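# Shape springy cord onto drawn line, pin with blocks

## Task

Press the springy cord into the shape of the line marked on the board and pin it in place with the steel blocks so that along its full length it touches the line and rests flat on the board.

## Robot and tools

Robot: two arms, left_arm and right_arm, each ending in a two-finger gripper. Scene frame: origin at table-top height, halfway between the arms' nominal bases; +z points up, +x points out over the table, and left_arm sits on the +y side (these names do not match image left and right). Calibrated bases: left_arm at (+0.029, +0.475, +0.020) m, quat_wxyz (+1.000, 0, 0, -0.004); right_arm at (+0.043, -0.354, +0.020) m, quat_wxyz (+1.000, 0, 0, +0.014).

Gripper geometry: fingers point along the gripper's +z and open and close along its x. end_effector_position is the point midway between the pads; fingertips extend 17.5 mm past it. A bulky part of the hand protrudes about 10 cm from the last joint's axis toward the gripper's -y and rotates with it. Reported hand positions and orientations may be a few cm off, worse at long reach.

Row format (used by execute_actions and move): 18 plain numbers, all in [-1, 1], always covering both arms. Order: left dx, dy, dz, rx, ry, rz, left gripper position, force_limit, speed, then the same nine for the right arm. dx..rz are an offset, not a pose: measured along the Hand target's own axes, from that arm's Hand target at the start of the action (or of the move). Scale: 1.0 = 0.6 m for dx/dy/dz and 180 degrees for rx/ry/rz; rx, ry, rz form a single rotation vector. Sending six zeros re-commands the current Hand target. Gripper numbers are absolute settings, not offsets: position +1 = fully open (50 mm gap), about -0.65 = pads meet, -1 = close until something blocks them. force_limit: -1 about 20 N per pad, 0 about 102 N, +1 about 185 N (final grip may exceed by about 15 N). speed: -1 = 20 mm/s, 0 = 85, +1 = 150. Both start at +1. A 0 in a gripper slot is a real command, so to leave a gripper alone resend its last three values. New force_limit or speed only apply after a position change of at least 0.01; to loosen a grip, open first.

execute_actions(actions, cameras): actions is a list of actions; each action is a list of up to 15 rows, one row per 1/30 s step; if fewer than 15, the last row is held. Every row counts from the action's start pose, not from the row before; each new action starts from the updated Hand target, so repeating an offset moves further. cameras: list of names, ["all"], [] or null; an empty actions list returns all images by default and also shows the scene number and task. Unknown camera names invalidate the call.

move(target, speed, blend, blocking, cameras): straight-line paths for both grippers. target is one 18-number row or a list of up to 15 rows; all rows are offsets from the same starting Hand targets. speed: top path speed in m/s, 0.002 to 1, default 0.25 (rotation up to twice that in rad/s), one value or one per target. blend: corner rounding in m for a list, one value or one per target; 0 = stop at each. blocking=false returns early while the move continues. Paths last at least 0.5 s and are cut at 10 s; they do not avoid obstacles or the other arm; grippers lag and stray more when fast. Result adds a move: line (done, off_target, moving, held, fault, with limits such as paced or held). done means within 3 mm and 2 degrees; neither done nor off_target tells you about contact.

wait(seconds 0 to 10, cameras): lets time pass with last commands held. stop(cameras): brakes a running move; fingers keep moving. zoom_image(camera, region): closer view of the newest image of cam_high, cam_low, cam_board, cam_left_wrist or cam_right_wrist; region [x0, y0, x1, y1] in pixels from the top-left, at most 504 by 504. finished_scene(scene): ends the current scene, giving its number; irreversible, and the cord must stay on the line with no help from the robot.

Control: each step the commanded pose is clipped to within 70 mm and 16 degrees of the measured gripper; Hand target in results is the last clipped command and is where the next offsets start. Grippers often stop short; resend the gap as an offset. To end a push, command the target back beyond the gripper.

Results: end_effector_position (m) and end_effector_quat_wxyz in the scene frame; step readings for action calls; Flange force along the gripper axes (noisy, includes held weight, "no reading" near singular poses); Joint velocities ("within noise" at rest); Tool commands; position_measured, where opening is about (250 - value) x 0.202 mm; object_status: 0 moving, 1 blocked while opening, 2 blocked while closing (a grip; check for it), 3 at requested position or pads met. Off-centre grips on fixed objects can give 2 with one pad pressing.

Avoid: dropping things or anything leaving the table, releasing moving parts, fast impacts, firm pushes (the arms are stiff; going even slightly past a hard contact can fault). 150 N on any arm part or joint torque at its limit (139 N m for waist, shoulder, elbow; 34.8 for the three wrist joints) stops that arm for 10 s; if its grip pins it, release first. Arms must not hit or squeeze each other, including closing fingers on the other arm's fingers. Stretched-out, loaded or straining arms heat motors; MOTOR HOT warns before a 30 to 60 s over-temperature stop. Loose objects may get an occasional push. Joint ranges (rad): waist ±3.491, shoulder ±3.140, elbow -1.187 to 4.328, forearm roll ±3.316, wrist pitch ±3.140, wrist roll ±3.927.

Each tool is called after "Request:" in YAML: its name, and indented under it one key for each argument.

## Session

Request:
execute_actions:
  actions: []

Scene clock: 0.00 s.
left_arm: end_effector_position=(+0.5911, +0.2406, +0.1972) position_measured=3 object_status=3 end_effector_quat_wxyz=(+0.229, +0.744, +0.127, +0.615) | right_arm: end_effector_position=(+0.2689, -0.4620, +0.3809) position_measured=3 object_status=3 end_effector_quat_wxyz=(-0.260, +0.909, +0.199, -0.258)
Joint positions: left_arm=[-0.84 0.143 -0.603 -2.185 -0.839 1.445] | right_arm=[-0.264 0.037 0.124 -0.324 -2.352 -1.05]
Joint velocities: within noise
Flange force (N): no reading
Hand target: left_arm +0.5911, +0.2406, +0.1972; +0.229, +0.744, +0.127, +0.615 | right_arm +0.2689, -0.4620, +0.3809; -0.260, +0.909, +0.199, -0.258
Tool commands: left_gripper/position=+1.0 left_gripper/force_limit=+1.0 left_gripper/speed=+1.0 right_gripper/position=+1.0 right_gripper/force_limit=+1.0 right_gripper/speed=+1.0

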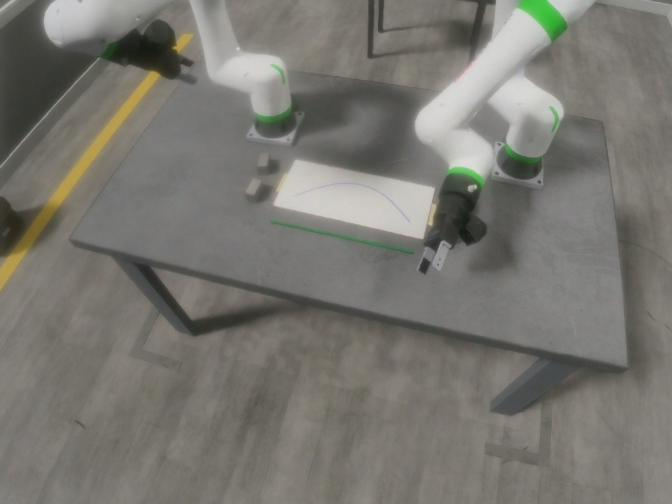

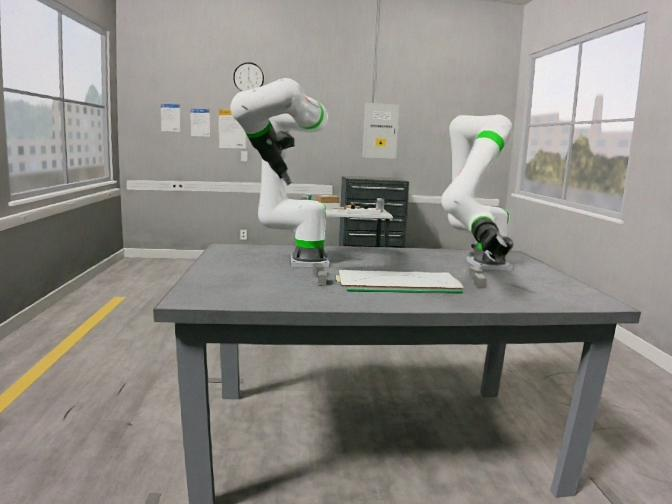

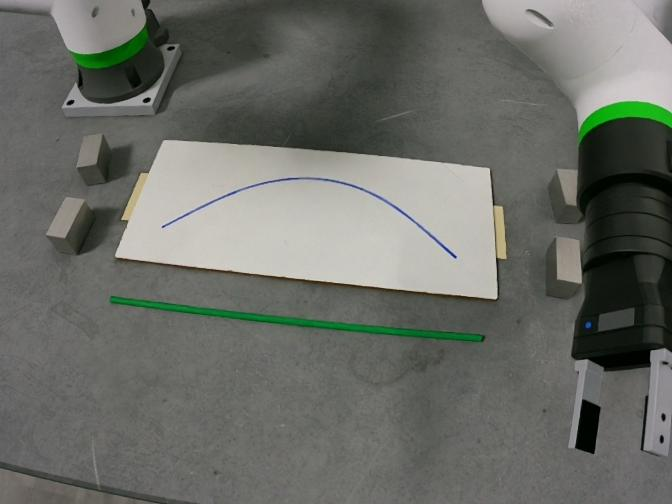

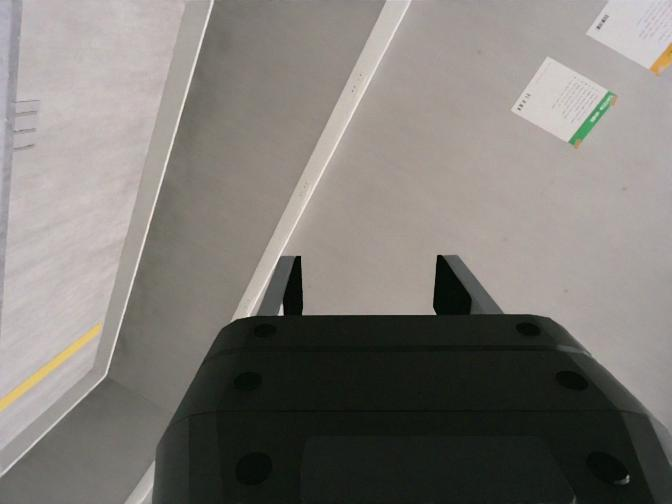

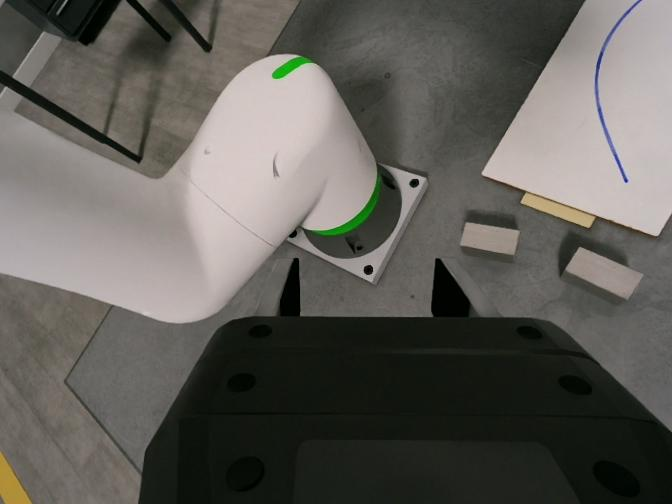

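Request:
move:
  target:
    - [0.3122,-0.0157,-0.5682,-0.2162,-0.4727,0.4878,1,1,1,0,0,0,-0.2517,-0.001,-0.3449,1,1,1]
    - [0.3122,-0.0157,-0.5682,-0.2162,-0.4727,0.4878,1,1,1,0.19,-0.33,0.085,-0.204,-0.2937,-0.9078,1,1,1]
    - [0.3122,-0.0157,-0.5682,-0.2162,-0.4727,0.4878,1,1,1,0.3807,-0.6593,0.1712,-0.001,0.2816,0.6023,1,1,1]
  speed: 0.6
  blend: 0.03
  cameras: ["cam_left_wrist","cam_right_wrist","cam_board"]

Scene clock: 28.33 s.
left_arm: end_effector_position=(+0.2998, +0.3996, +0.4004) position_measured=3 object_status=3 end_effector_quat_wxyz=(+0.000, +0.707, -0.707, +0.000) | right_arm: end_effector_position=(+0.2998, +0.0000, +0.4497) position_measured=3 object_status=3 end_effector_quat_wxyz=(+0.000, +0.707, -0.707, +0.000)
Joint positions: left_arm=[-0.746 -0.4 -0.087 -3.142 1.884 0.754] | right_arm=[1.216 0.035 0.39 0 -1.925 1.897]
Flange force (N): left_arm=[-0.6 2.1 1.4] | right_arm=[6.9 5.7 6.0]
Hand target: left_arm +0.2998, +0.3996, +0.4004; +0.000, +0.707, -0.707, +0.000 | right_arm +0.2998, +0.0001, +0.4497; +0.000, +0.707, -0.707, +0.000
Off the commanded pose: left_arm 0.000 m, 0 deg | right_arm 0.000 m, 0 deg.
move: done; limits=paced
Images, in order (width x height): cam_board 672x504, cam_left_wrist 672x504, cam_right_wrist 672x504.

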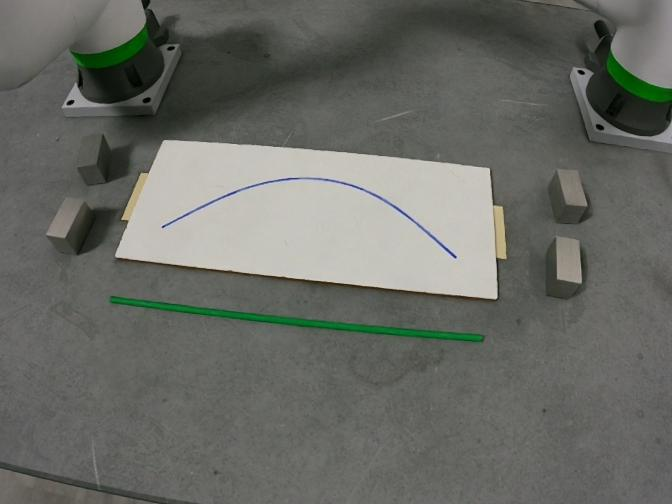

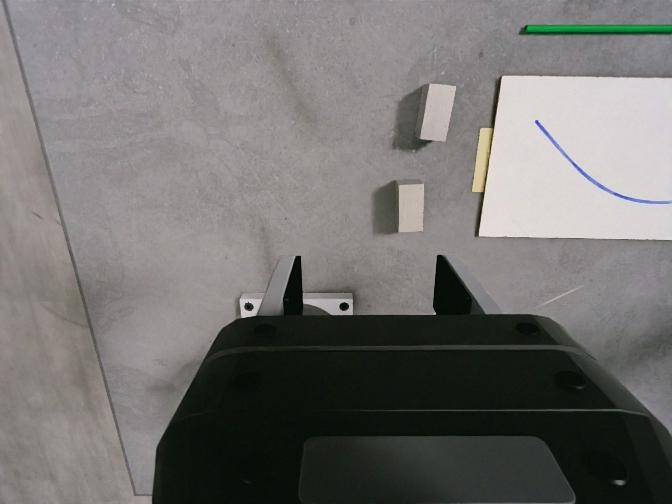

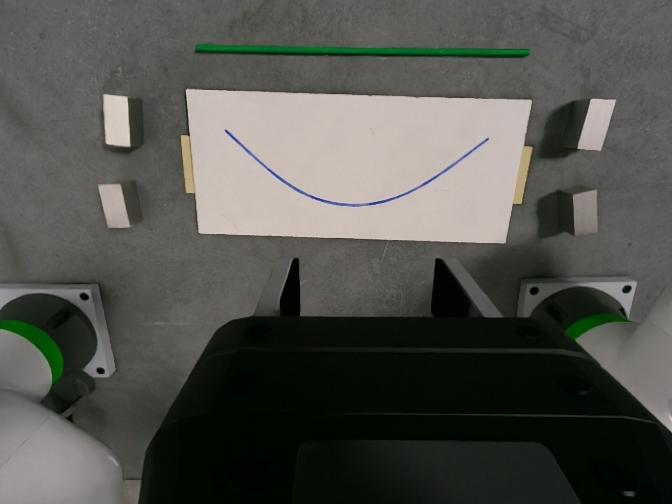

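Request:
move:
  target: [0.1718,-0.0937,0.4007,0,0,0.0444,1,-0.7,0,0.5233,-0.072,0.4828,0,0,0,1,-0.7,0]
  speed: 0.4
  cameras: ["cam_left_wrist","cam_right_wrist"]

Scene clock: 57.90 s.
left_arm: end_effector_position=(+0.3560, +0.2966, +0.1599) position_measured=3 object_status=3 end_effector_quat_wxyz=(+0.000, -0.656, +0.755, +0.000) | right_arm: end_effector_position=(+0.3434, -0.3138, +0.1600) position_measured=3 object_status=3 end_effector_quat_wxyz=(+0.000, +0.707, -0.707, +0.000)
Joint positions: left_arm=[-0.849 -0.143 -0.466 -3.142 1.249 0.718] | right_arm=[0.548 -0.349 -0.622 0 -1.298 2.566]
Flange force (N): left_arm=[-1.1 1.1 -0.1] | right_arm=[-0.5 8.4 1.0]
Hand target: left_arm +0.3560, +0.2966, +0.1599; +0.000, -0.656, +0.755, +0.000 | right_arm +0.3435, -0.3138, +0.1600; +0.000, +0.707, -0.707, +0.000
Off the commanded pose: left_arm 0.000 m, 0 deg | right_arm 0.000 m, 0 deg.
move: done; limits=paced
Images, in order (width x height): cam_left_wrist 672x504, cam_right_wrist 672x504.

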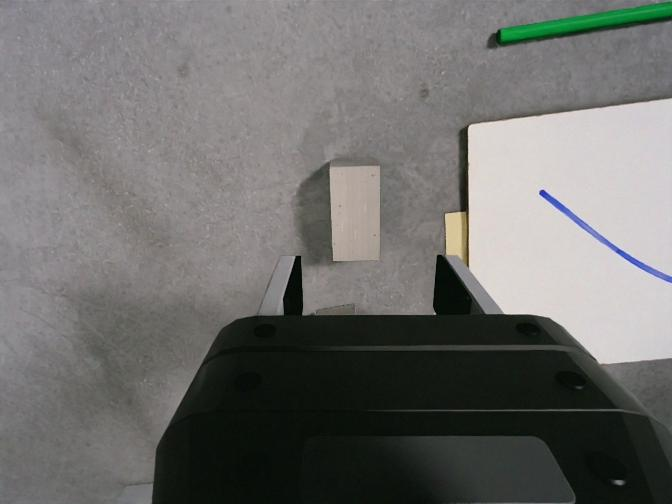

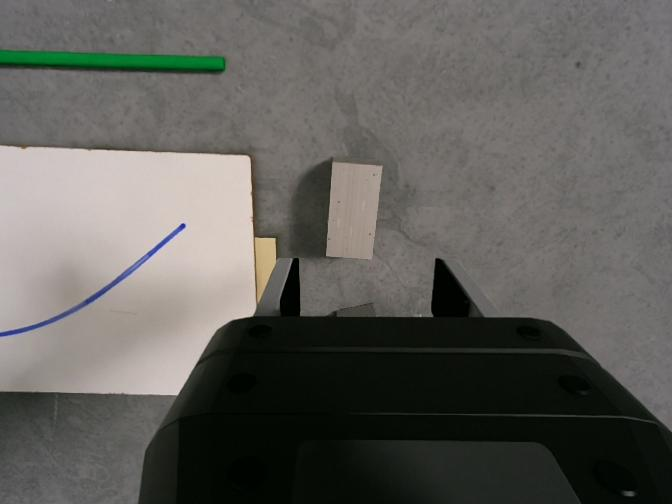

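Request:
move:
  target:
    - [-0.0013,0.005,0.2165,0,0,0,1,-0.7,0,0,0.005,0.2167,0,0,0.0194,1,-0.7,0]
    - [-0.0013,0.005,0.2165,0,0,0,-1,-0.7,0,0,0.005,0.2167,0,0,0.0194,-1,-0.7,0]
    - [-0.0013,0.005,0.1165,0,0,0,-1,-0.7,0,0,0.005,0.1167,0,0,0.0194,-1,-0.7,0]
    - [0.1725,0.07,0.1165,0,0,0.0944,-1,-0.7,0,-0.4115,0.097,0.1167,0,0,-0.1278,-1,-0.7,0]
    - [0.1725,0.07,0.1165,0,0,0.0944,-1,-0.7,0,-0.4115,0.097,0.1767,0,0,-0.1278,-1,-0.7,0]
  speed: [0.25,0.25,0.25,0.3,0.2]
  cameras: ["cam_left_wrist","cam_right_wrist","cam_board"]

Scene clock: 70.70 s.
left_arm: end_effector_position=(+0.3000, +0.2000, +0.0900) position_measured=103 object_status=2 end_effector_quat_wxyz=(+0.000, -0.538, +0.843, +0.000) | right_arm: end_effector_position=(+0.2850, -0.0669, +0.0540) position_measured=103 object_status=2 end_effector_quat_wxyz=(+0.000, +0.834, -0.551, +0.000)
Joint positions: left_arm=[-1.129 -0.027 -0.538 -3.141 1.06 0.701] | right_arm=[1.195 0 -0.611 0 -0.96 2.32]
Flange force (N): left_arm=[-1.0 1.4 5.6] | right_arm=[4.0 7.7 4.1]
Hand target: left_arm +0.3000, +0.2000, +0.0900; +0.000, -0.538, +0.843, +0.000 | right_arm +0.2850, -0.0669, +0.0540; +0.000, +0.834, -0.551, +0.000
Off the commanded pose: left_arm 0.000 m, 0 deg | right_arm 0.000 m, 0 deg.
move: done
Images, in order (width x height): cam_board 672x504, cam_left_wrist 672x504, cam_right_wrist 672x504.

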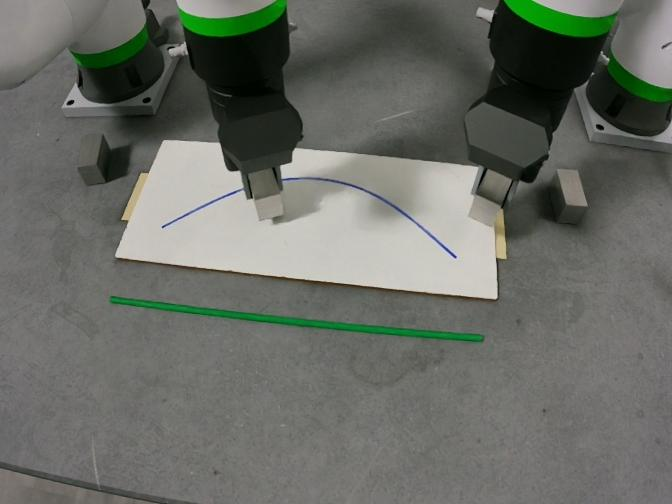

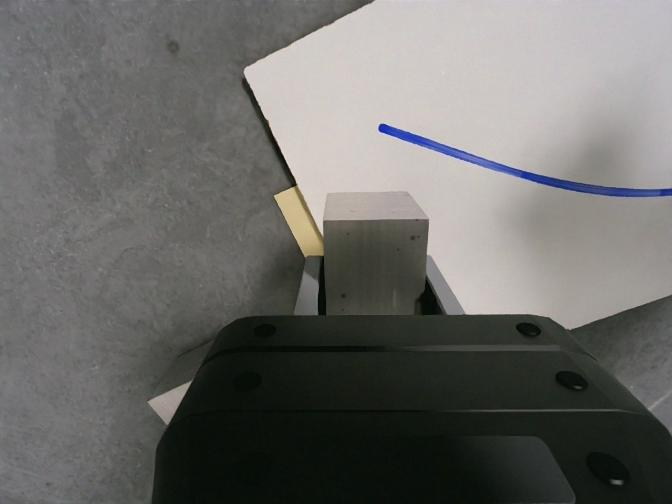

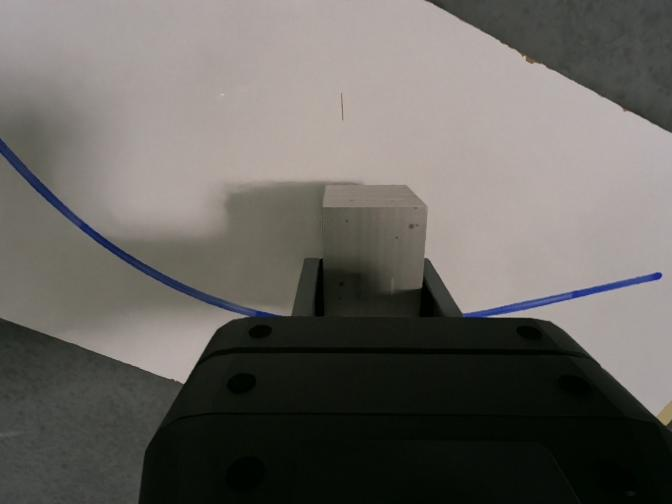

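Request:
move:
  target:
    - [0,0,0,0,0,0,-1,-0.7,0,0,0.0137,0.015,0,0,0.0105,-1,-0.7,0]
    - [0,0,0,0,0,0,-1,-0.7,0,0,0.0137,0.0283,0,0,0.0105,-1,-0.7,0]
    - [0,0,0,0,0,0,-1,-0.7,0,0,0.0137,0.0283,0,0,0.0105,0.8,-0.7,-1]
    - [0,0,0,0,0,0,-1,-0.7,0,0,0.0137,-0.16,0,0,0.0105,0.8,-0.7,-1]
  speed: [0.1,0.04,0.05,0.2]
  cameras: ["cam_right_wrist"]

Request:
zoom_image:
  camera: "cam_right_wrist"
  region: [250, 130, 480, 320]

Scene clock: 81.33 s.
left_arm: end_effector_position=(+0.3000, +0.2000, +0.0900) position_measured=103 object_status=2 end_effector_quat_wxyz=(+0.000, -0.538, +0.843, +0.000) | right_arm: end_effector_position=(+0.2774, -0.0702, +0.1500) position_measured=32 object_status=3 end_effector_quat_wxyz=(+0.000, +0.825, -0.565, +0.000)
Joint positions: left_arm=[-1.129 -0.027 -0.538 -3.141 1.06 0.701] | right_arm=[1.213 -0.147 -0.494 0 -1.224 2.269]
Flange force (N): left_arm=[-0.9 1.2 5.4] | right_arm=[3.4 8.6 2.0]
Hand target: left_arm +0.3000, +0.2000, +0.0900; +0.000, -0.538, +0.843, +0.000 | right_arm +0.2774, -0.0702, +0.1500; +0.000, +0.825, -0.565, +0.000
Off the commanded pose: left_arm 0.000 m, 0 deg | right_arm 0.000 m, 0 deg.
move: done
Images, in order (width x height): cam_right_wrist 672x504.

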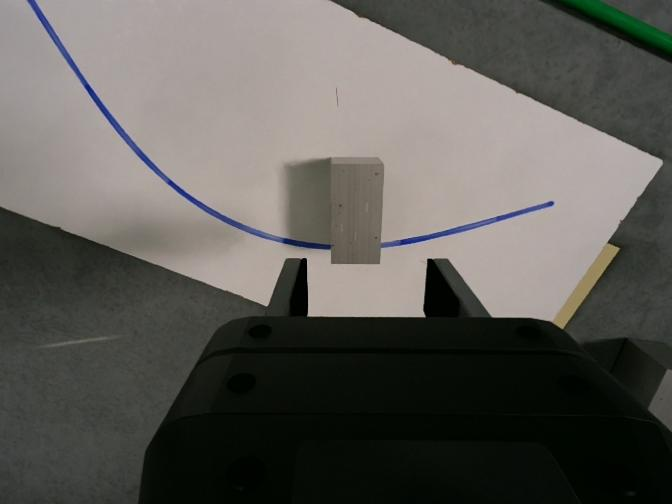

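Scaled by 2.191.

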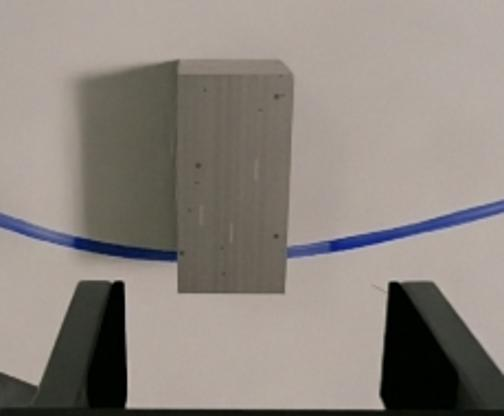

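Request:
move:
  target: [0.2496,-0.1103,0.06,0,0,0,-1,-0.7,0,0.3582,0.2181,-0.0167,0,0,0.0567,1,-0.7,-0.5]
  speed: 0.25
  cameras: ["cam_left_wrist","cam_right_wrist"]

Scene clock: 90.53 s.
left_arm: end_effector_position=(+0.2968, +0.0363, +0.0539) position_measured=103 object_status=2 end_effector_quat_wxyz=(+0.000, -0.538, +0.843, +0.000) | right_arm: end_effector_position=(+0.2330, -0.3178, +0.1599) position_measured=3 object_status=3 end_effector_quat_wxyz=(+0.000, +0.771, -0.636, +0.000)
Joint positions: left_arm=[-1.271 0.326 -0.225 -3.141 1.021 0.843] | right_arm=[0.897 -0.773 -0.829 0 -1.514 2.408]
Flange force (N): left_arm=[-0.4 0.3 5.6] | right_arm=no reading
Hand target: left_arm +0.2968, +0.0363, +0.0539; +0.000, -0.538, +0.843, +0.000 | right_arm +0.2330, -0.3178, +0.1599; +0.000, +0.771, -0.636, +0.000
Off the commanded pose: left_arm 0.000 m, 0 deg | right_arm 0.000 m, 0 deg.
move: done
Images, in order (width x height): cam_left_wrist 672x504, cam_right_wrist 672x504.

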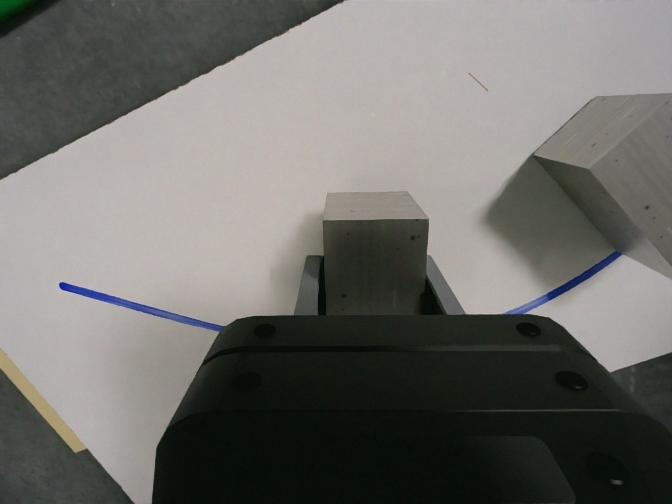

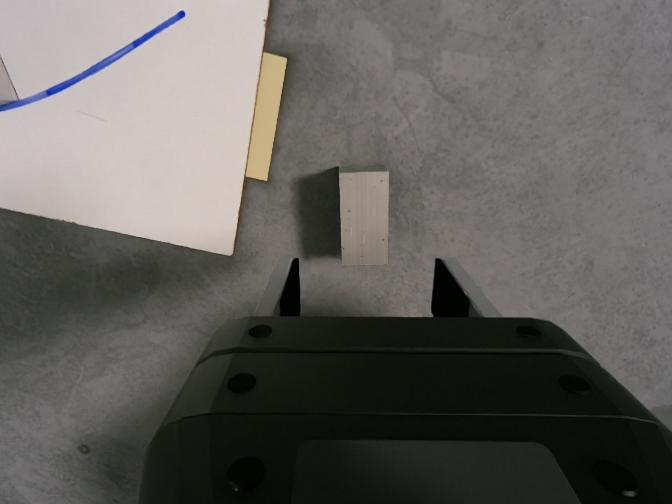

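Request:
move:
  target:
    - [0,0.0215,0.014,0,0,-0.014,-1,-0.7,0,0.0107,0.0105,0.14,0,0,0,1,-0.7,-0.5]
    - [0,0.0215,0.0283,0,0,-0.014,-1,-0.7,0,0.0107,0.0105,0.2167,0,0,0,1,-0.7,-0.5]
    - [0,0.0215,0.0283,0,0,-0.014,0.8,-0.7,-1,0.0107,0.0105,0.2167,0,0,0,-1,-0.7,-0.5]
    - [0,0.0215,-0.16,0,0,-0.014,0.8,-0.7,-1,0.0107,0.0105,0.1167,0,0,0,-1,-0.7,-0.5]
  speed: [0.1,0.06,0.05,0.2]
  cameras: ["cam_left_wrist"]

Request:
zoom_image:
  camera: "cam_left_wrist"
  region: [250, 130, 480, 320]

Scene clock: 103.10 s.
left_arm: end_effector_position=(+0.2851, +0.0417, +0.1499) position_measured=32 object_status=3 end_effector_quat_wxyz=(+0.000, -0.556, +0.831, +0.000) | right_arm: end_effector_position=(+0.2281, -0.3253, +0.0899) position_measured=103 object_status=2 end_effector_quat_wxyz=(+0.000, +0.771, -0.636, +0.000)
Joint positions: left_arm=[-1.291 0.199 -0.139 -3.141 1.234 0.907] | right_arm=[0.892 -0.766 -0.992 0 -1.345 2.412]
Flange force (N): left_arm=[-0.4 -0.4 0.1] | right_arm=no reading
Hand target: left_arm +0.2851, +0.0417, +0.1499; +0.000, -0.556, +0.831, +0.000 | right_arm +0.2281, -0.3253, +0.0899; +0.000, +0.771, -0.636, +0.000
Off the commanded pose: left_arm 0.000 m, 0 deg | right_arm 0.000 m, 0 deg.
move: done
Images, in order (width x height): cam_left_wrist 672x504.

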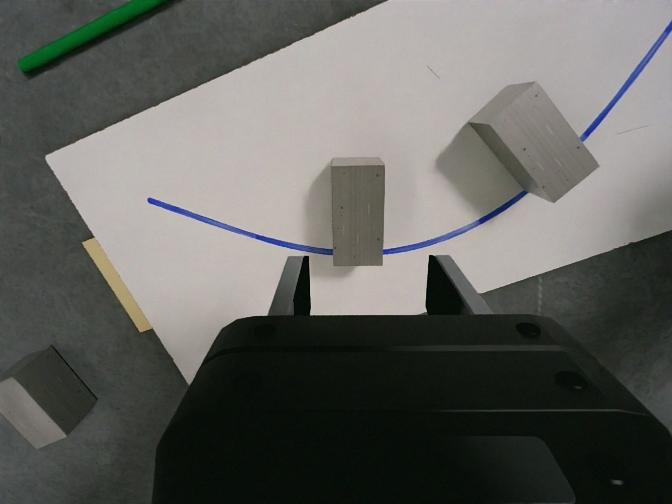

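Scaled by 2.191.

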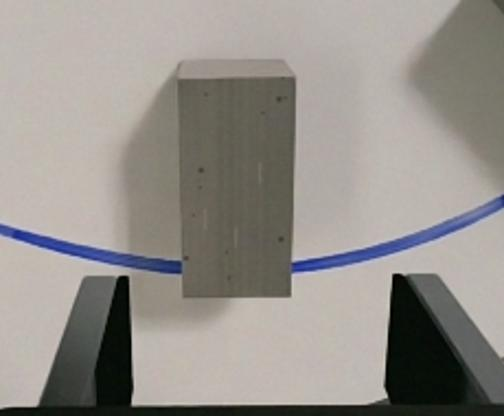

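Request:
move:
  target:
    - [0,0,0.1,0,0,0,0.8,-0.7,-1,0,0,0,0,0,0,-1,-0.7,-0.5]
    - [0,0,0.1875,0,0,0,0.8,-0.7,-1,0,0,0,0,0,0,-1,-0.7,-0.5]
    - [0,0,0.1875,0,0,0,-1,-0.7,-0.5,0,0,0,0,0,0,-1,-0.7,-0.5]
    - [0,0.0047,0.1868,0,0,0,-1,-0.7,-0.5,0,0,0,0,0,0,-1,-0.7,-0.5]
    - [0,0.0047,0.1875,0,0,0,0.8,-0.7,-1,0,0,0,0,0,0,-1,-0.7,-0.5]
    - [0,0.0047,0,0,0,0,0.8,-0.7,-1,0,0,0,0,0,0,-1,-0.7,-0.5]
  speed: [0.25,0.1,0.05,0.03,0.05,0.25]
  blend: [0.01,0,0,0,0,0]
  cameras: ["cam_left_wrist","cam_board"]

Request:
zoom_image:
  camera: "cam_left_wrist"
  region: [250, 130, 480, 320]

Scene clock: 114.17 s.
left_arm: end_effector_position=(+0.2825, +0.0428, +0.1499) position_measured=32 object_status=3 end_effector_quat_wxyz=(+0.000, -0.556, +0.831, +0.000) | right_arm: end_effector_position=(+0.2281, -0.3253, +0.0899) position_measured=103 object_status=2 end_effector_quat_wxyz=(+0.000, +0.771, -0.636, +0.000)
Joint positions: left_arm=[-1.295 0.193 -0.145 -3.141 1.233 0.911] | right_arm=[0.892 -0.767 -0.992 0 -1.345 2.412]
Flange force (N): left_arm=[-1.3 1.2 0.1] | right_arm=no reading
Hand target: left_arm +0.2825, +0.0428, +0.1499; +0.000, -0.556, +0.831, +0.000 | right_arm +0.2281, -0.3253, +0.0899; +0.000, +0.771, -0.636, +0.000
Off the commanded pose: left_arm 0.000 m, 0 deg | right_arm 0.000 m, 0 deg.
move: done
Images, in order (width x height): cam_board 672x504, cam_left_wrist 672x504.

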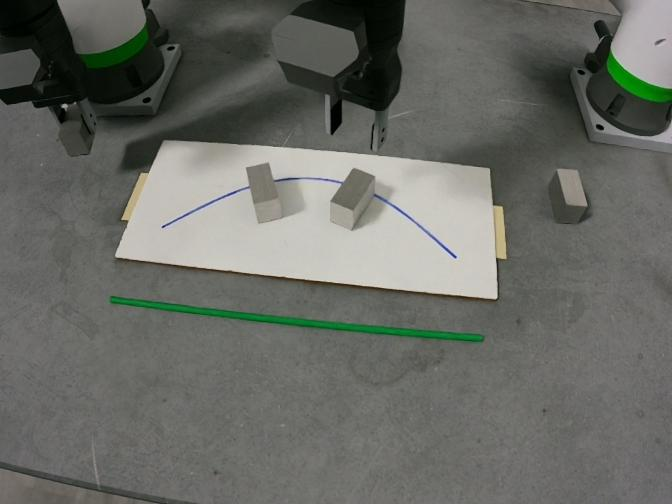

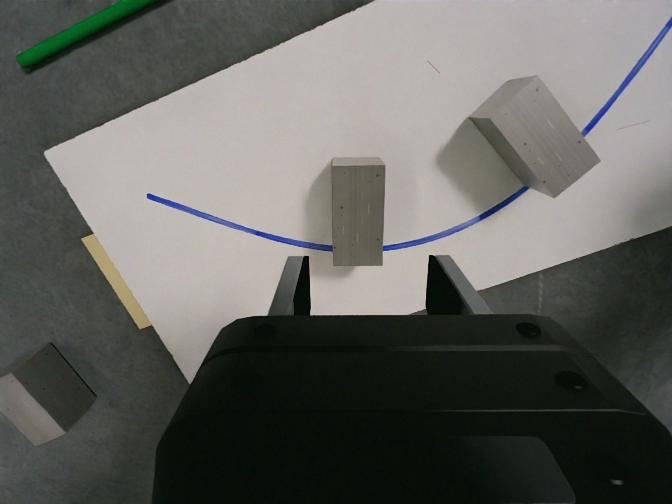

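Scaled by 2.191.

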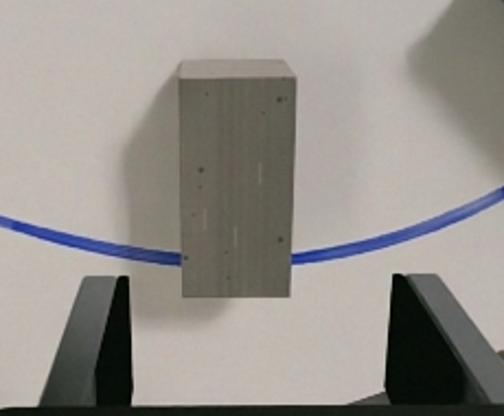

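Request:
move:
  target:
    - [0.0008,-0.2873,0.05,0,0,0.3756,1,-0.7,-0.5,0,0,0,0,0,0,-1,-0.7,-0.5]
    - [0.0008,-0.2873,0.166,0,0,0.3756,1,-0.7,-0.5,0,0,0,0,0,0,-1,-0.7,-0.5]
  speed: 0.3
  cameras: ["cam_left_wrist"]

Scene clock: 127.33 s.
left_arm: end_effector_position=(+0.4417, -0.0234, +0.0503) position_measured=3 object_status=3 end_effector_quat_wxyz=(+0.000, +0.001, +1.000, +0.000) | right_arm: end_effector_position=(+0.2281, -0.3253, +0.0899) position_measured=103 object_status=2 end_effector_quat_wxyz=(+0.000, +0.771, -0.636, +0.000)
Joint positions: left_arm=[-1.074 0.626 0.214 -3.141 1.159 -0.49] | right_arm=[0.892 -0.767 -0.992 0 -1.345 2.412]
Flange force (N): left_arm=[-0.3 0.3 1.8] | right_arm=no reading
Hand target: left_arm +0.4416, -0.0235, +0.0503; +0.000, +0.000, +1.000, +0.000 | right_arm +0.2281, -0.3253, +0.0899; +0.000, +0.771, -0.636, +0.000
Off the commanded pose: left_arm 0.000 m, 0 deg | right_arm 0.000 m, 0 deg.
move: done
Images, in order (width x height): cam_left_wrist 672x504.

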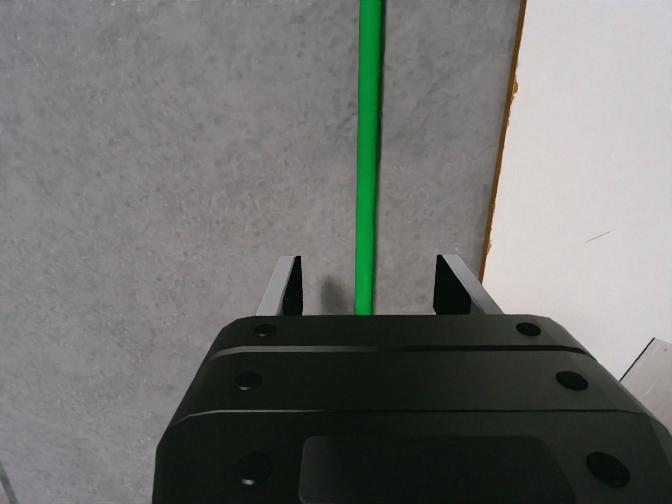

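Request:
move:
  target:
    - [0.0018,0,0.0488,0,0,0,1,-0.9,-0.5,0,0,0,0,0,0,-1,-0.7,-0.5]
    - [0.0018,0,0.0488,0,0,0,-1,-0.9,-0.5,0,0,0,0,0,0,-1,-0.7,-0.5]
    - [0.0018,0,0.0488,0,0,0,-1,-0.9,-0.5,-0.1773,0.037,0,0,0,-0.022,-1,-0.7,-0.5]
  speed: [0.1,0.1,0.2]
  cameras: ["cam_right_wrist"]

Scene clock: 147.17 s.
left_arm: end_effector_position=(+0.4405, -0.0235, +0.0210) position_measured=214 object_status=2 end_effector_quat_wxyz=(+0.000, +0.000, +1.000, +0.000) | right_arm: end_effector_position=(+0.1861, -0.2251, +0.0899) position_measured=103 object_status=2 end_effector_quat_wxyz=(+0.000, +0.793, -0.609, +0.000)
Joint positions: left_arm=[-1.076 0.656 0.186 -3.141 1.102 -0.488] | right_arm=[1.446 -0.735 -0.981 0 -1.324 1.927]
Flange force (N): left_arm=[-0.4 0.4 0.7] | right_arm=no reading
Hand target: left_arm +0.4405, -0.0234, +0.0210; +0.000, +0.000, +1.000, +0.000 | right_arm +0.1861, -0.2251, +0.0899; +0.000, +0.793, -0.609, +0.000
Off the commanded pose: left_arm 0.000 m, 0 deg | right_arm 0.000 m, 0 deg.
move: done
Images, in order (width x height): cam_right_wrist 672x504.

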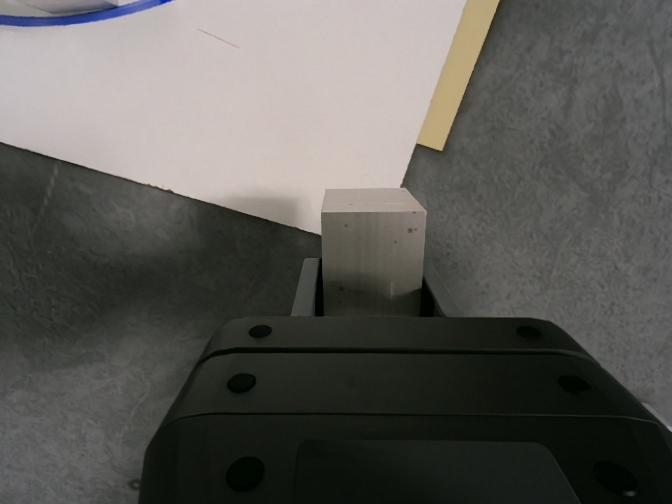

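Request:
move:
  target:
    - [0,0,-0.165,0,0,0,-1,-0.9,-0.5,0.1815,0,0,0,0,0,-1,-0.7,-0.5]
    - [0.3425,0.004,-0.165,0,0,0,-1,-0.9,-0.5,0.1815,0,0,0,0,0,-1,-0.7,-0.5]
    - [0.3425,0.004,-0.115,0,0,0,-1,-0.9,-0.5,0.1815,0,0,0,0,0,-1,-0.7,-0.5]
  speed: 0.2
  cameras: ["cam_left_wrist","cam_board"]

Scene clock: 152.57 s.
left_arm: end_effector_position=(+0.4405, -0.0235, +0.1003) position_measured=214 object_status=2 end_effector_quat_wxyz=(+0.000, +0.000, +1.000, +0.000) | right_arm: end_effector_position=(+0.1965, -0.2665, +0.0882) position_measured=103 object_status=2 end_effector_quat_wxyz=(-0.001, +0.792, -0.610, +0.004)
Joint positions: left_arm=[-1.076 0.58 0.265 -3.141 1.257 -0.488] | right_arm=[1.335 -0.84 -1.02 0.007 -1.393 2.035]
Flange force (N): left_arm=[-0.3 0.1 1.1] | right_arm=no reading
Hand target: left_arm +0.4406, -0.0235, +0.1004; +0.000, +0.000, +1.000, +0.000 (not the last commanded pose) | right_arm +0.1964, -0.2666, +0.0881; +0.000, +0.792, -0.610, +0.004 (not the last commanded pose)
Off the commanded pose: left_arm 0.206 m, 0 deg | right_arm 0.066 m, 0 deg.
move: held (right_arm; a check stopped the path), off_target (left_arm; braked when a check withheld steps of right_arm); path passed 0 of 3 targets; limits=held
pose unreachable (right arm): on one or more control steps of this call, first in action 0 (counted from 0), this arm could not follow its commanded pose, so it was not sent that pose on those steps. It may still have moved: this result reports where it is.
cause: moving toward the commanded pose would bring two parts of the arm too close to each other (its gripper and another part of the arm, with joints 3 (elbow) to 6 (wrist roll) between them, 14 mm apart when it was first held).
Images, in order (width x height): cam_board 672x504, cam_left_wrist 672x504.

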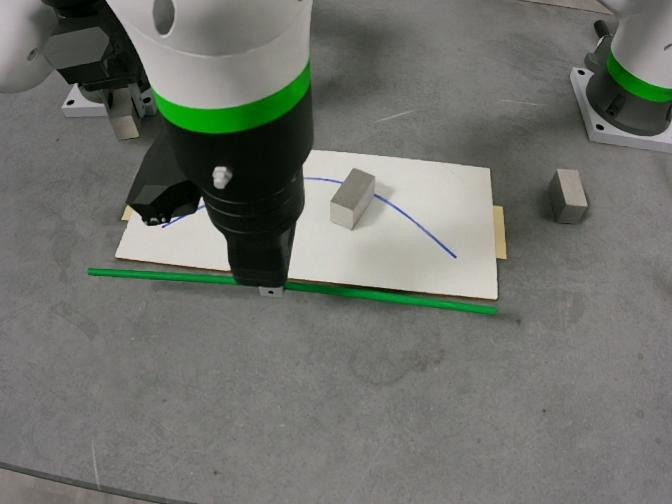

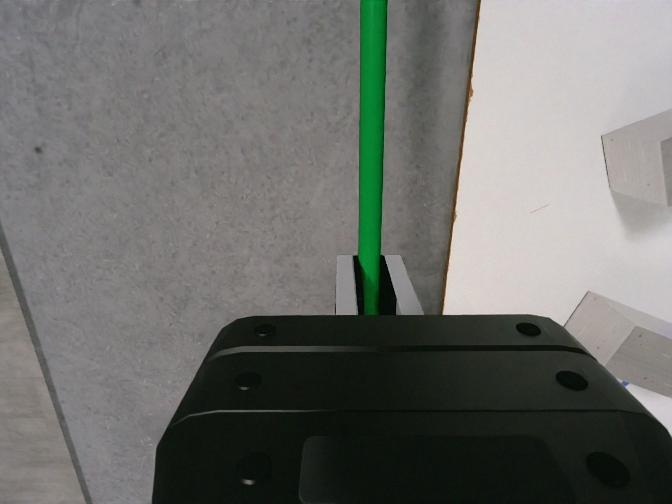

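Request:
move:
  target:
    - [0,0,-0.0327,0,0,0,-1,-0.9,-0.5,0.081,-0.088,-0.153,0,0,0,-1,-0.7,-0.5]
    - [0.3427,0.004,-0.0327,0,0,0,-1,-0.9,-0.5,0.081,-0.088,-0.153,0,0,0,-1,-0.7,-0.5]
    - [0.3427,0.004,0,0,0,0,-1,-0.9,-0.5,0.081,-0.088,-0.153,0,0,0,-1,-0.7,-0.5]
  speed: 0.2
  cameras: ["cam_left_wrist","cam_board"]

Scene clock: 159.57 s.
left_arm: end_effector_position=(+0.2350, -0.0209, +0.1005) position_measured=214 object_status=2 end_effector_quat_wxyz=(+0.000, +0.001, +1.000, +0.000) | right_arm: end_effector_position=(+0.2593, -0.2997, +0.1805) position_measured=103 object_status=2 end_effector_quat_wxyz=(+0.000, +0.792, -0.610, +0.004)
Joint positions: left_arm=[-1.414 0.323 -0.105 -3.141 1.143 -0.15] | right_arm=[0.852 -0.654 -0.739 0.008 -1.485 2.518]
Flange force (N): left_arm=[-0.2 0.1 0.4] | right_arm=[-2.0 9.0 8.1]
Hand target: left_arm +0.2349, -0.0209, +0.1004; +0.000, +0.000, +1.000, +0.000 | right_arm +0.2593, -0.2997, +0.1805; +0.000, +0.792, -0.610, +0.004
Off the commanded pose: left_arm 0.000 m, 0 deg | right_arm 0.000 m, 0 deg.
move: done
Images, in order (width x height): cam_board 672x504, cam_left_wrist 672x504.

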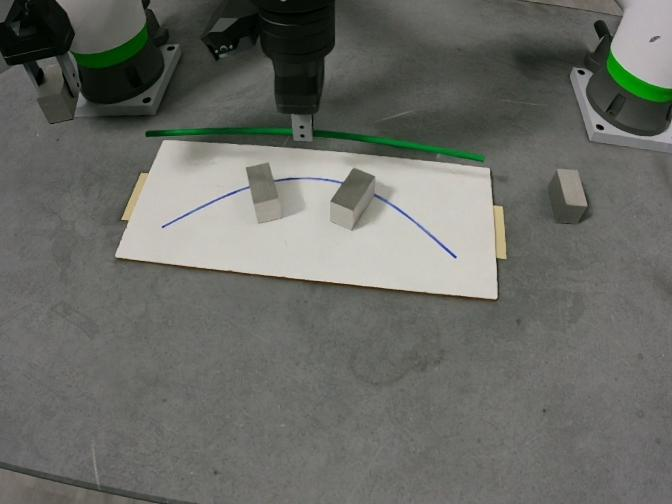

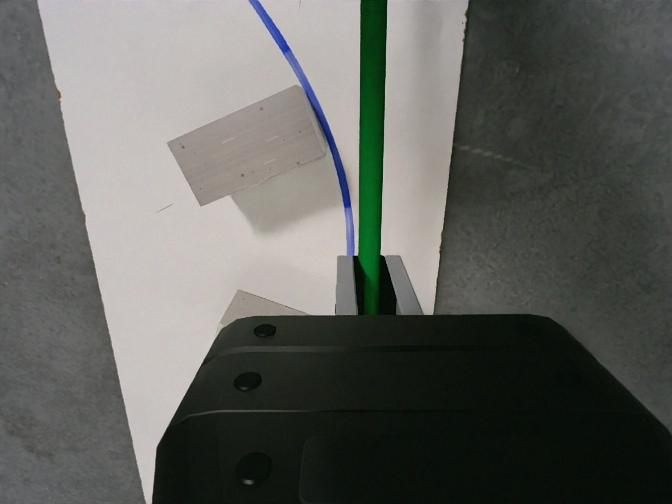

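Request:
move:
  target:
    - [0,0.0148,0.07,0,0,0,-1,-0.9,-0.5,0,0,0,0,0,0,-1,-0.7,-0.5]
    - [0,0.0148,0.1205,0,0,0,-1,-0.9,-0.5,0,0,0,0,0,0,-1,-0.7,-0.5]
    - [0,0.0148,0.1205,0,0,0,0.2,-0.9,-1,0,0,0,0,0,0,-1,-0.7,-0.5]
    - [0,0.0148,-0.15,0,0,0,0.2,-0.9,-1,0,0,0,0,0,0,-1,-0.7,-0.5]
  speed: [0.1,0.05,0.1,0.2]
  cameras: ["cam_board","cam_left_wrist"]

Scene clock: 174.17 s.
left_arm: end_effector_position=(+0.2350, -0.0120, +0.1904) position_measured=123 object_status=3 end_effector_quat_wxyz=(+0.000, +0.000, +1.000, +0.000) | right_arm: end_effector_position=(+0.2593, -0.2997, +0.1805) position_measured=103 object_status=2 end_effector_quat_wxyz=(+0.000, +0.792, -0.610, +0.004)
Joint positions: left_arm=[-1.411 0.233 0 -3.141 1.339 -0.153] | right_arm=[0.852 -0.654 -0.739 0.008 -1.485 2.518]
Flange force (N): left_arm=[-1.5 -2.6 -1.5] | right_arm=[-1.8 8.7 8.4]
Hand target: left_arm +0.2350, -0.0120, +0.1904; +0.000, +0.000, +1.000, +0.000 | right_arm +0.2593, -0.2997, +0.1805; +0.000, +0.792, -0.610, +0.004
Off the commanded pose: left_arm 0.000 m, 0 deg | right_arm 0.000 m, 0 deg.
move: done
Images, in order (width x height): cam_board 672x504, cam_left_wrist 672x504.

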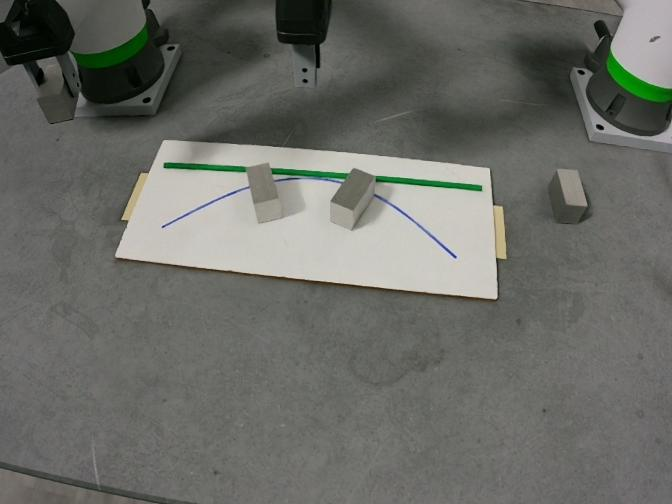

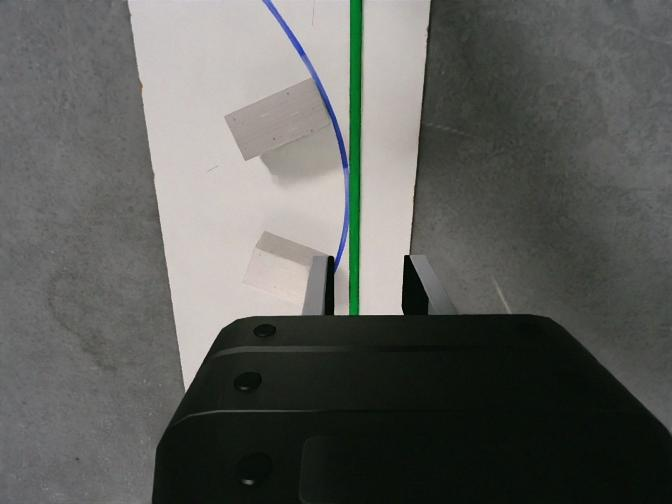

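Request:
move:
  target: [-0.02,0.5533,0.05,0,0,-0.525,1,-0.7,-0.5,-0.1695,0.0885,0.151,0,0,0,-1,-0.7,-0.5]
  speed: 0.3
  cameras: ["cam_right_wrist","cam_left_wrist"]

Scene clock: 186.77 s.
left_arm: end_effector_position=(+0.2473, +0.3199, +0.1606) position_measured=3 object_status=3 end_effector_quat_wxyz=(+0.000, +0.734, -0.679, +0.000) | right_arm: end_effector_position=(+0.1826, -0.2153, +0.0890) position_measured=103 object_status=2 end_effector_quat_wxyz=(+0.000, +0.792, -0.610, +0.004)
Joint positions: left_arm=[-1.118 -0.468 -0.692 -3.141 1.346 1.203] | right_arm=[1.489 -0.713 -0.978 0.007 -1.31 1.88]
Flange force (N): left_arm=[-0.7 -1.8 -0.1] | right_arm=no reading
Hand target: left_arm +0.2473, +0.3199, +0.1606; +0.000, +0.734, -0.679, +0.000 | right_arm +0.1826, -0.2153, +0.0890; +0.000, +0.792, -0.610, +0.004
Off the commanded pose: left_arm 0.000 m, 0 deg | right_arm 0.000 m, 0 deg.
move: done
Images, in order (width x height): cam_left_wrist 672x504, cam_right_wrist 672x504.

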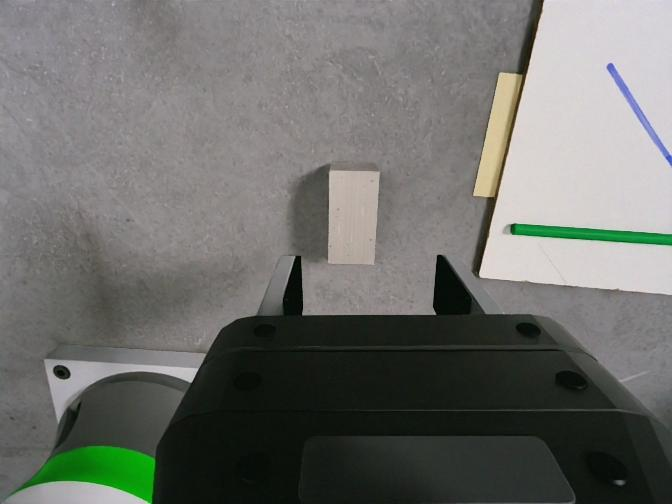

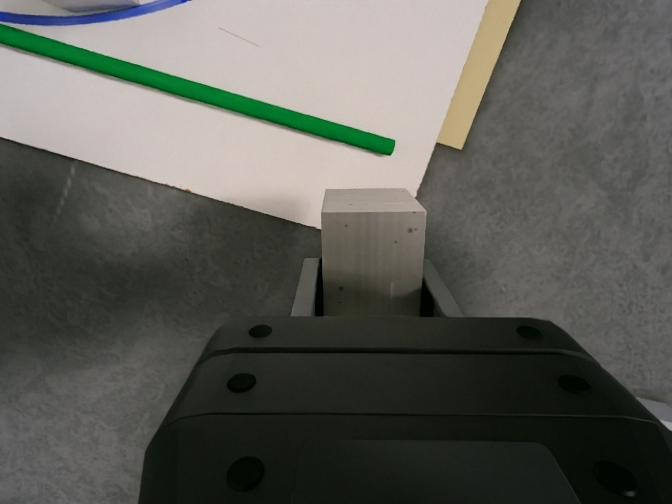

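Request:
move:
  target:
    - [-0.003,0.0105,0.2177,0,0,0,1,-0.7,-0.5,0,0,0,0,0,0,-1,-0.7,-0.5]
    - [-0.003,0.0105,0.2177,0,0,0,-1,-0.7,-0.5,0,0,0,0,0,0,-1,-0.7,-0.5]
    - [-0.003,0.0105,0.1177,0,0,0,-1,-0.7,-0.5,0,0,0,0,0,0,-1,-0.7,-0.5]
    - [0.192,0.1103,0.1177,0,0,0.108,-1,-0.7,-0.5,0,0,0,0,0,0,-1,-0.7,-0.5]
  speed: [0.25,0.1,0.2,0.25]
  cameras: ["cam_left_wrist"]

Scene clock: 202.90 s.
left_arm: end_effector_position=(+0.1903, +0.2000, +0.0900) position_measured=103 object_status=2 end_effector_quat_wxyz=(+0.000, -0.609, +0.793, +0.000) | right_arm: end_effector_position=(+0.1826, -0.2153, +0.0890) position_measured=103 object_status=2 end_effector_quat_wxyz=(+0.000, +0.792, -0.610, +0.004)
Joint positions: left_arm=[-1.453 -0.218 -0.704 -3.141 1.085 1.199] | right_arm=[1.489 -0.713 -0.978 0.007 -1.31 1.88]
Flange force (N): left_arm=[3.1 -3.5 9.0] | right_arm=no reading
Hand target: left_arm +0.1902, +0.2000, +0.0899; +0.000, -0.609, +0.793, +0.000 | right_arm +0.1826, -0.2153, +0.0890; +0.000, +0.792, -0.610, +0.004
Off the commanded pose: left_arm 0.000 m, 0 deg | right_arm 0.000 m, 0 deg.
move: done
Images, in order (width x height): cam_left_wrist 672x504.

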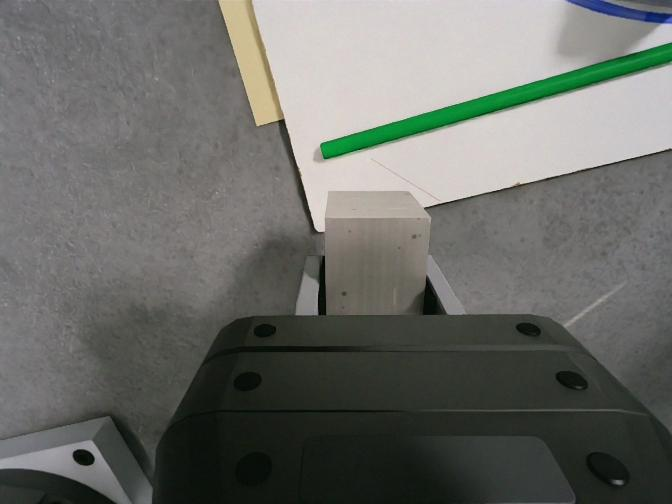

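Request:
move:
  target:
    - [-0.0113,0.003,0.03,0,0,0,-1,-0.7,-0.5,0.0082,0,0.03,0,0,0,-1,-0.7,-0.5]
    - [-0.0113,0.003,0.0858,0,0,0,-1,-0.7,-0.5,0.0082,0,0.0845,0,0,0,-1,-0.7,-0.5]
    - [-0.026,-0.1093,0.0858,0,0,0.0389,-1,-0.7,-0.5,0.0212,-0.0982,0.0845,0,0,-0.0178,-1,-0.7,-0.5]
    - [-0.0277,-0.1585,0.0858,0,0,0.111,-1,-0.7,-0.5,0.0247,-0.144,0.0845,0,0,-0.0733,-1,-0.7,-0.5]
  speed: [0.1,0.08,0.06,0.05]
  blend: [0.01,0.002,0.01,0]
  cameras: ["cam_left_wrist","cam_right_wrist","cam_board"]

Scene clock: 217.23 s.
left_arm: end_effector_position=(+0.2864, +0.1915, +0.0384) position_measured=103 object_status=2 end_effector_quat_wxyz=(+0.000, -0.462, +0.887, +0.000) | right_arm: end_effector_position=(+0.2702, -0.2078, +0.0389) position_measured=103 object_status=2 end_effector_quat_wxyz=(+0.000, +0.857, -0.515, +0.004)
Joint positions: left_arm=[-1.173 0.047 -0.607 -3.141 0.917 0.57] | right_arm=[1.055 -0.292 -0.899 0.009 -0.964 2.541]
Flange force (N): left_arm=[0.0 1.7 5.0] | right_arm=[-1.2 9.9 3.9]
Hand target: left_arm +0.2864, +0.1915, +0.0384; +0.000, -0.462, +0.887, +0.000 | right_arm +0.2702, -0.2078, +0.0389; +0.000, +0.857, -0.515, +0.004
Off the commanded pose: left_arm 0.000 m, 0 deg | right_arm 0.000 m, 0 deg.
move: done; blend cut to 0.0097 m at target 1
Images, in order (width x height): cam_board 672x504, cam_left_wrist 672x504, cam_right_wrist 672x504.

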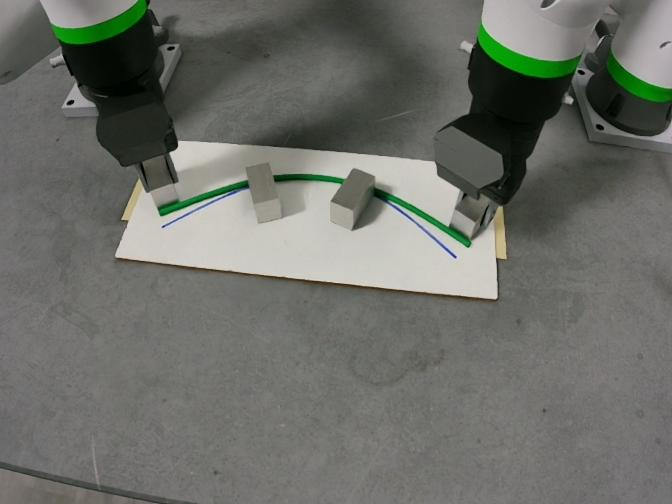

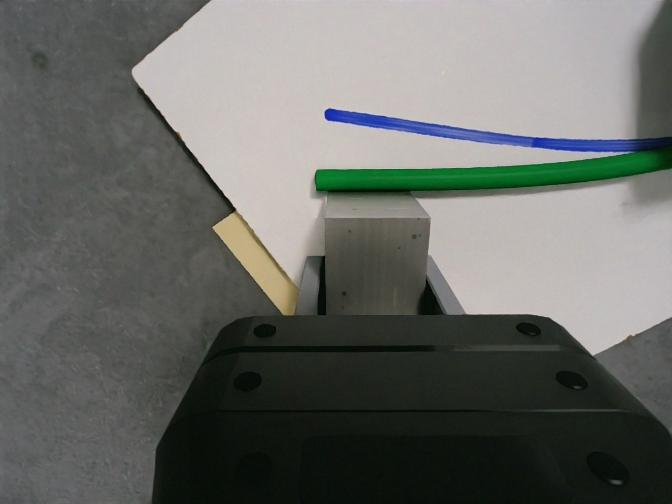

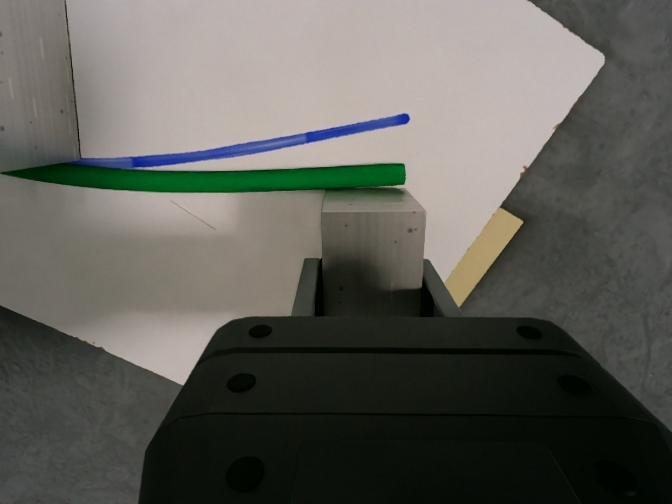

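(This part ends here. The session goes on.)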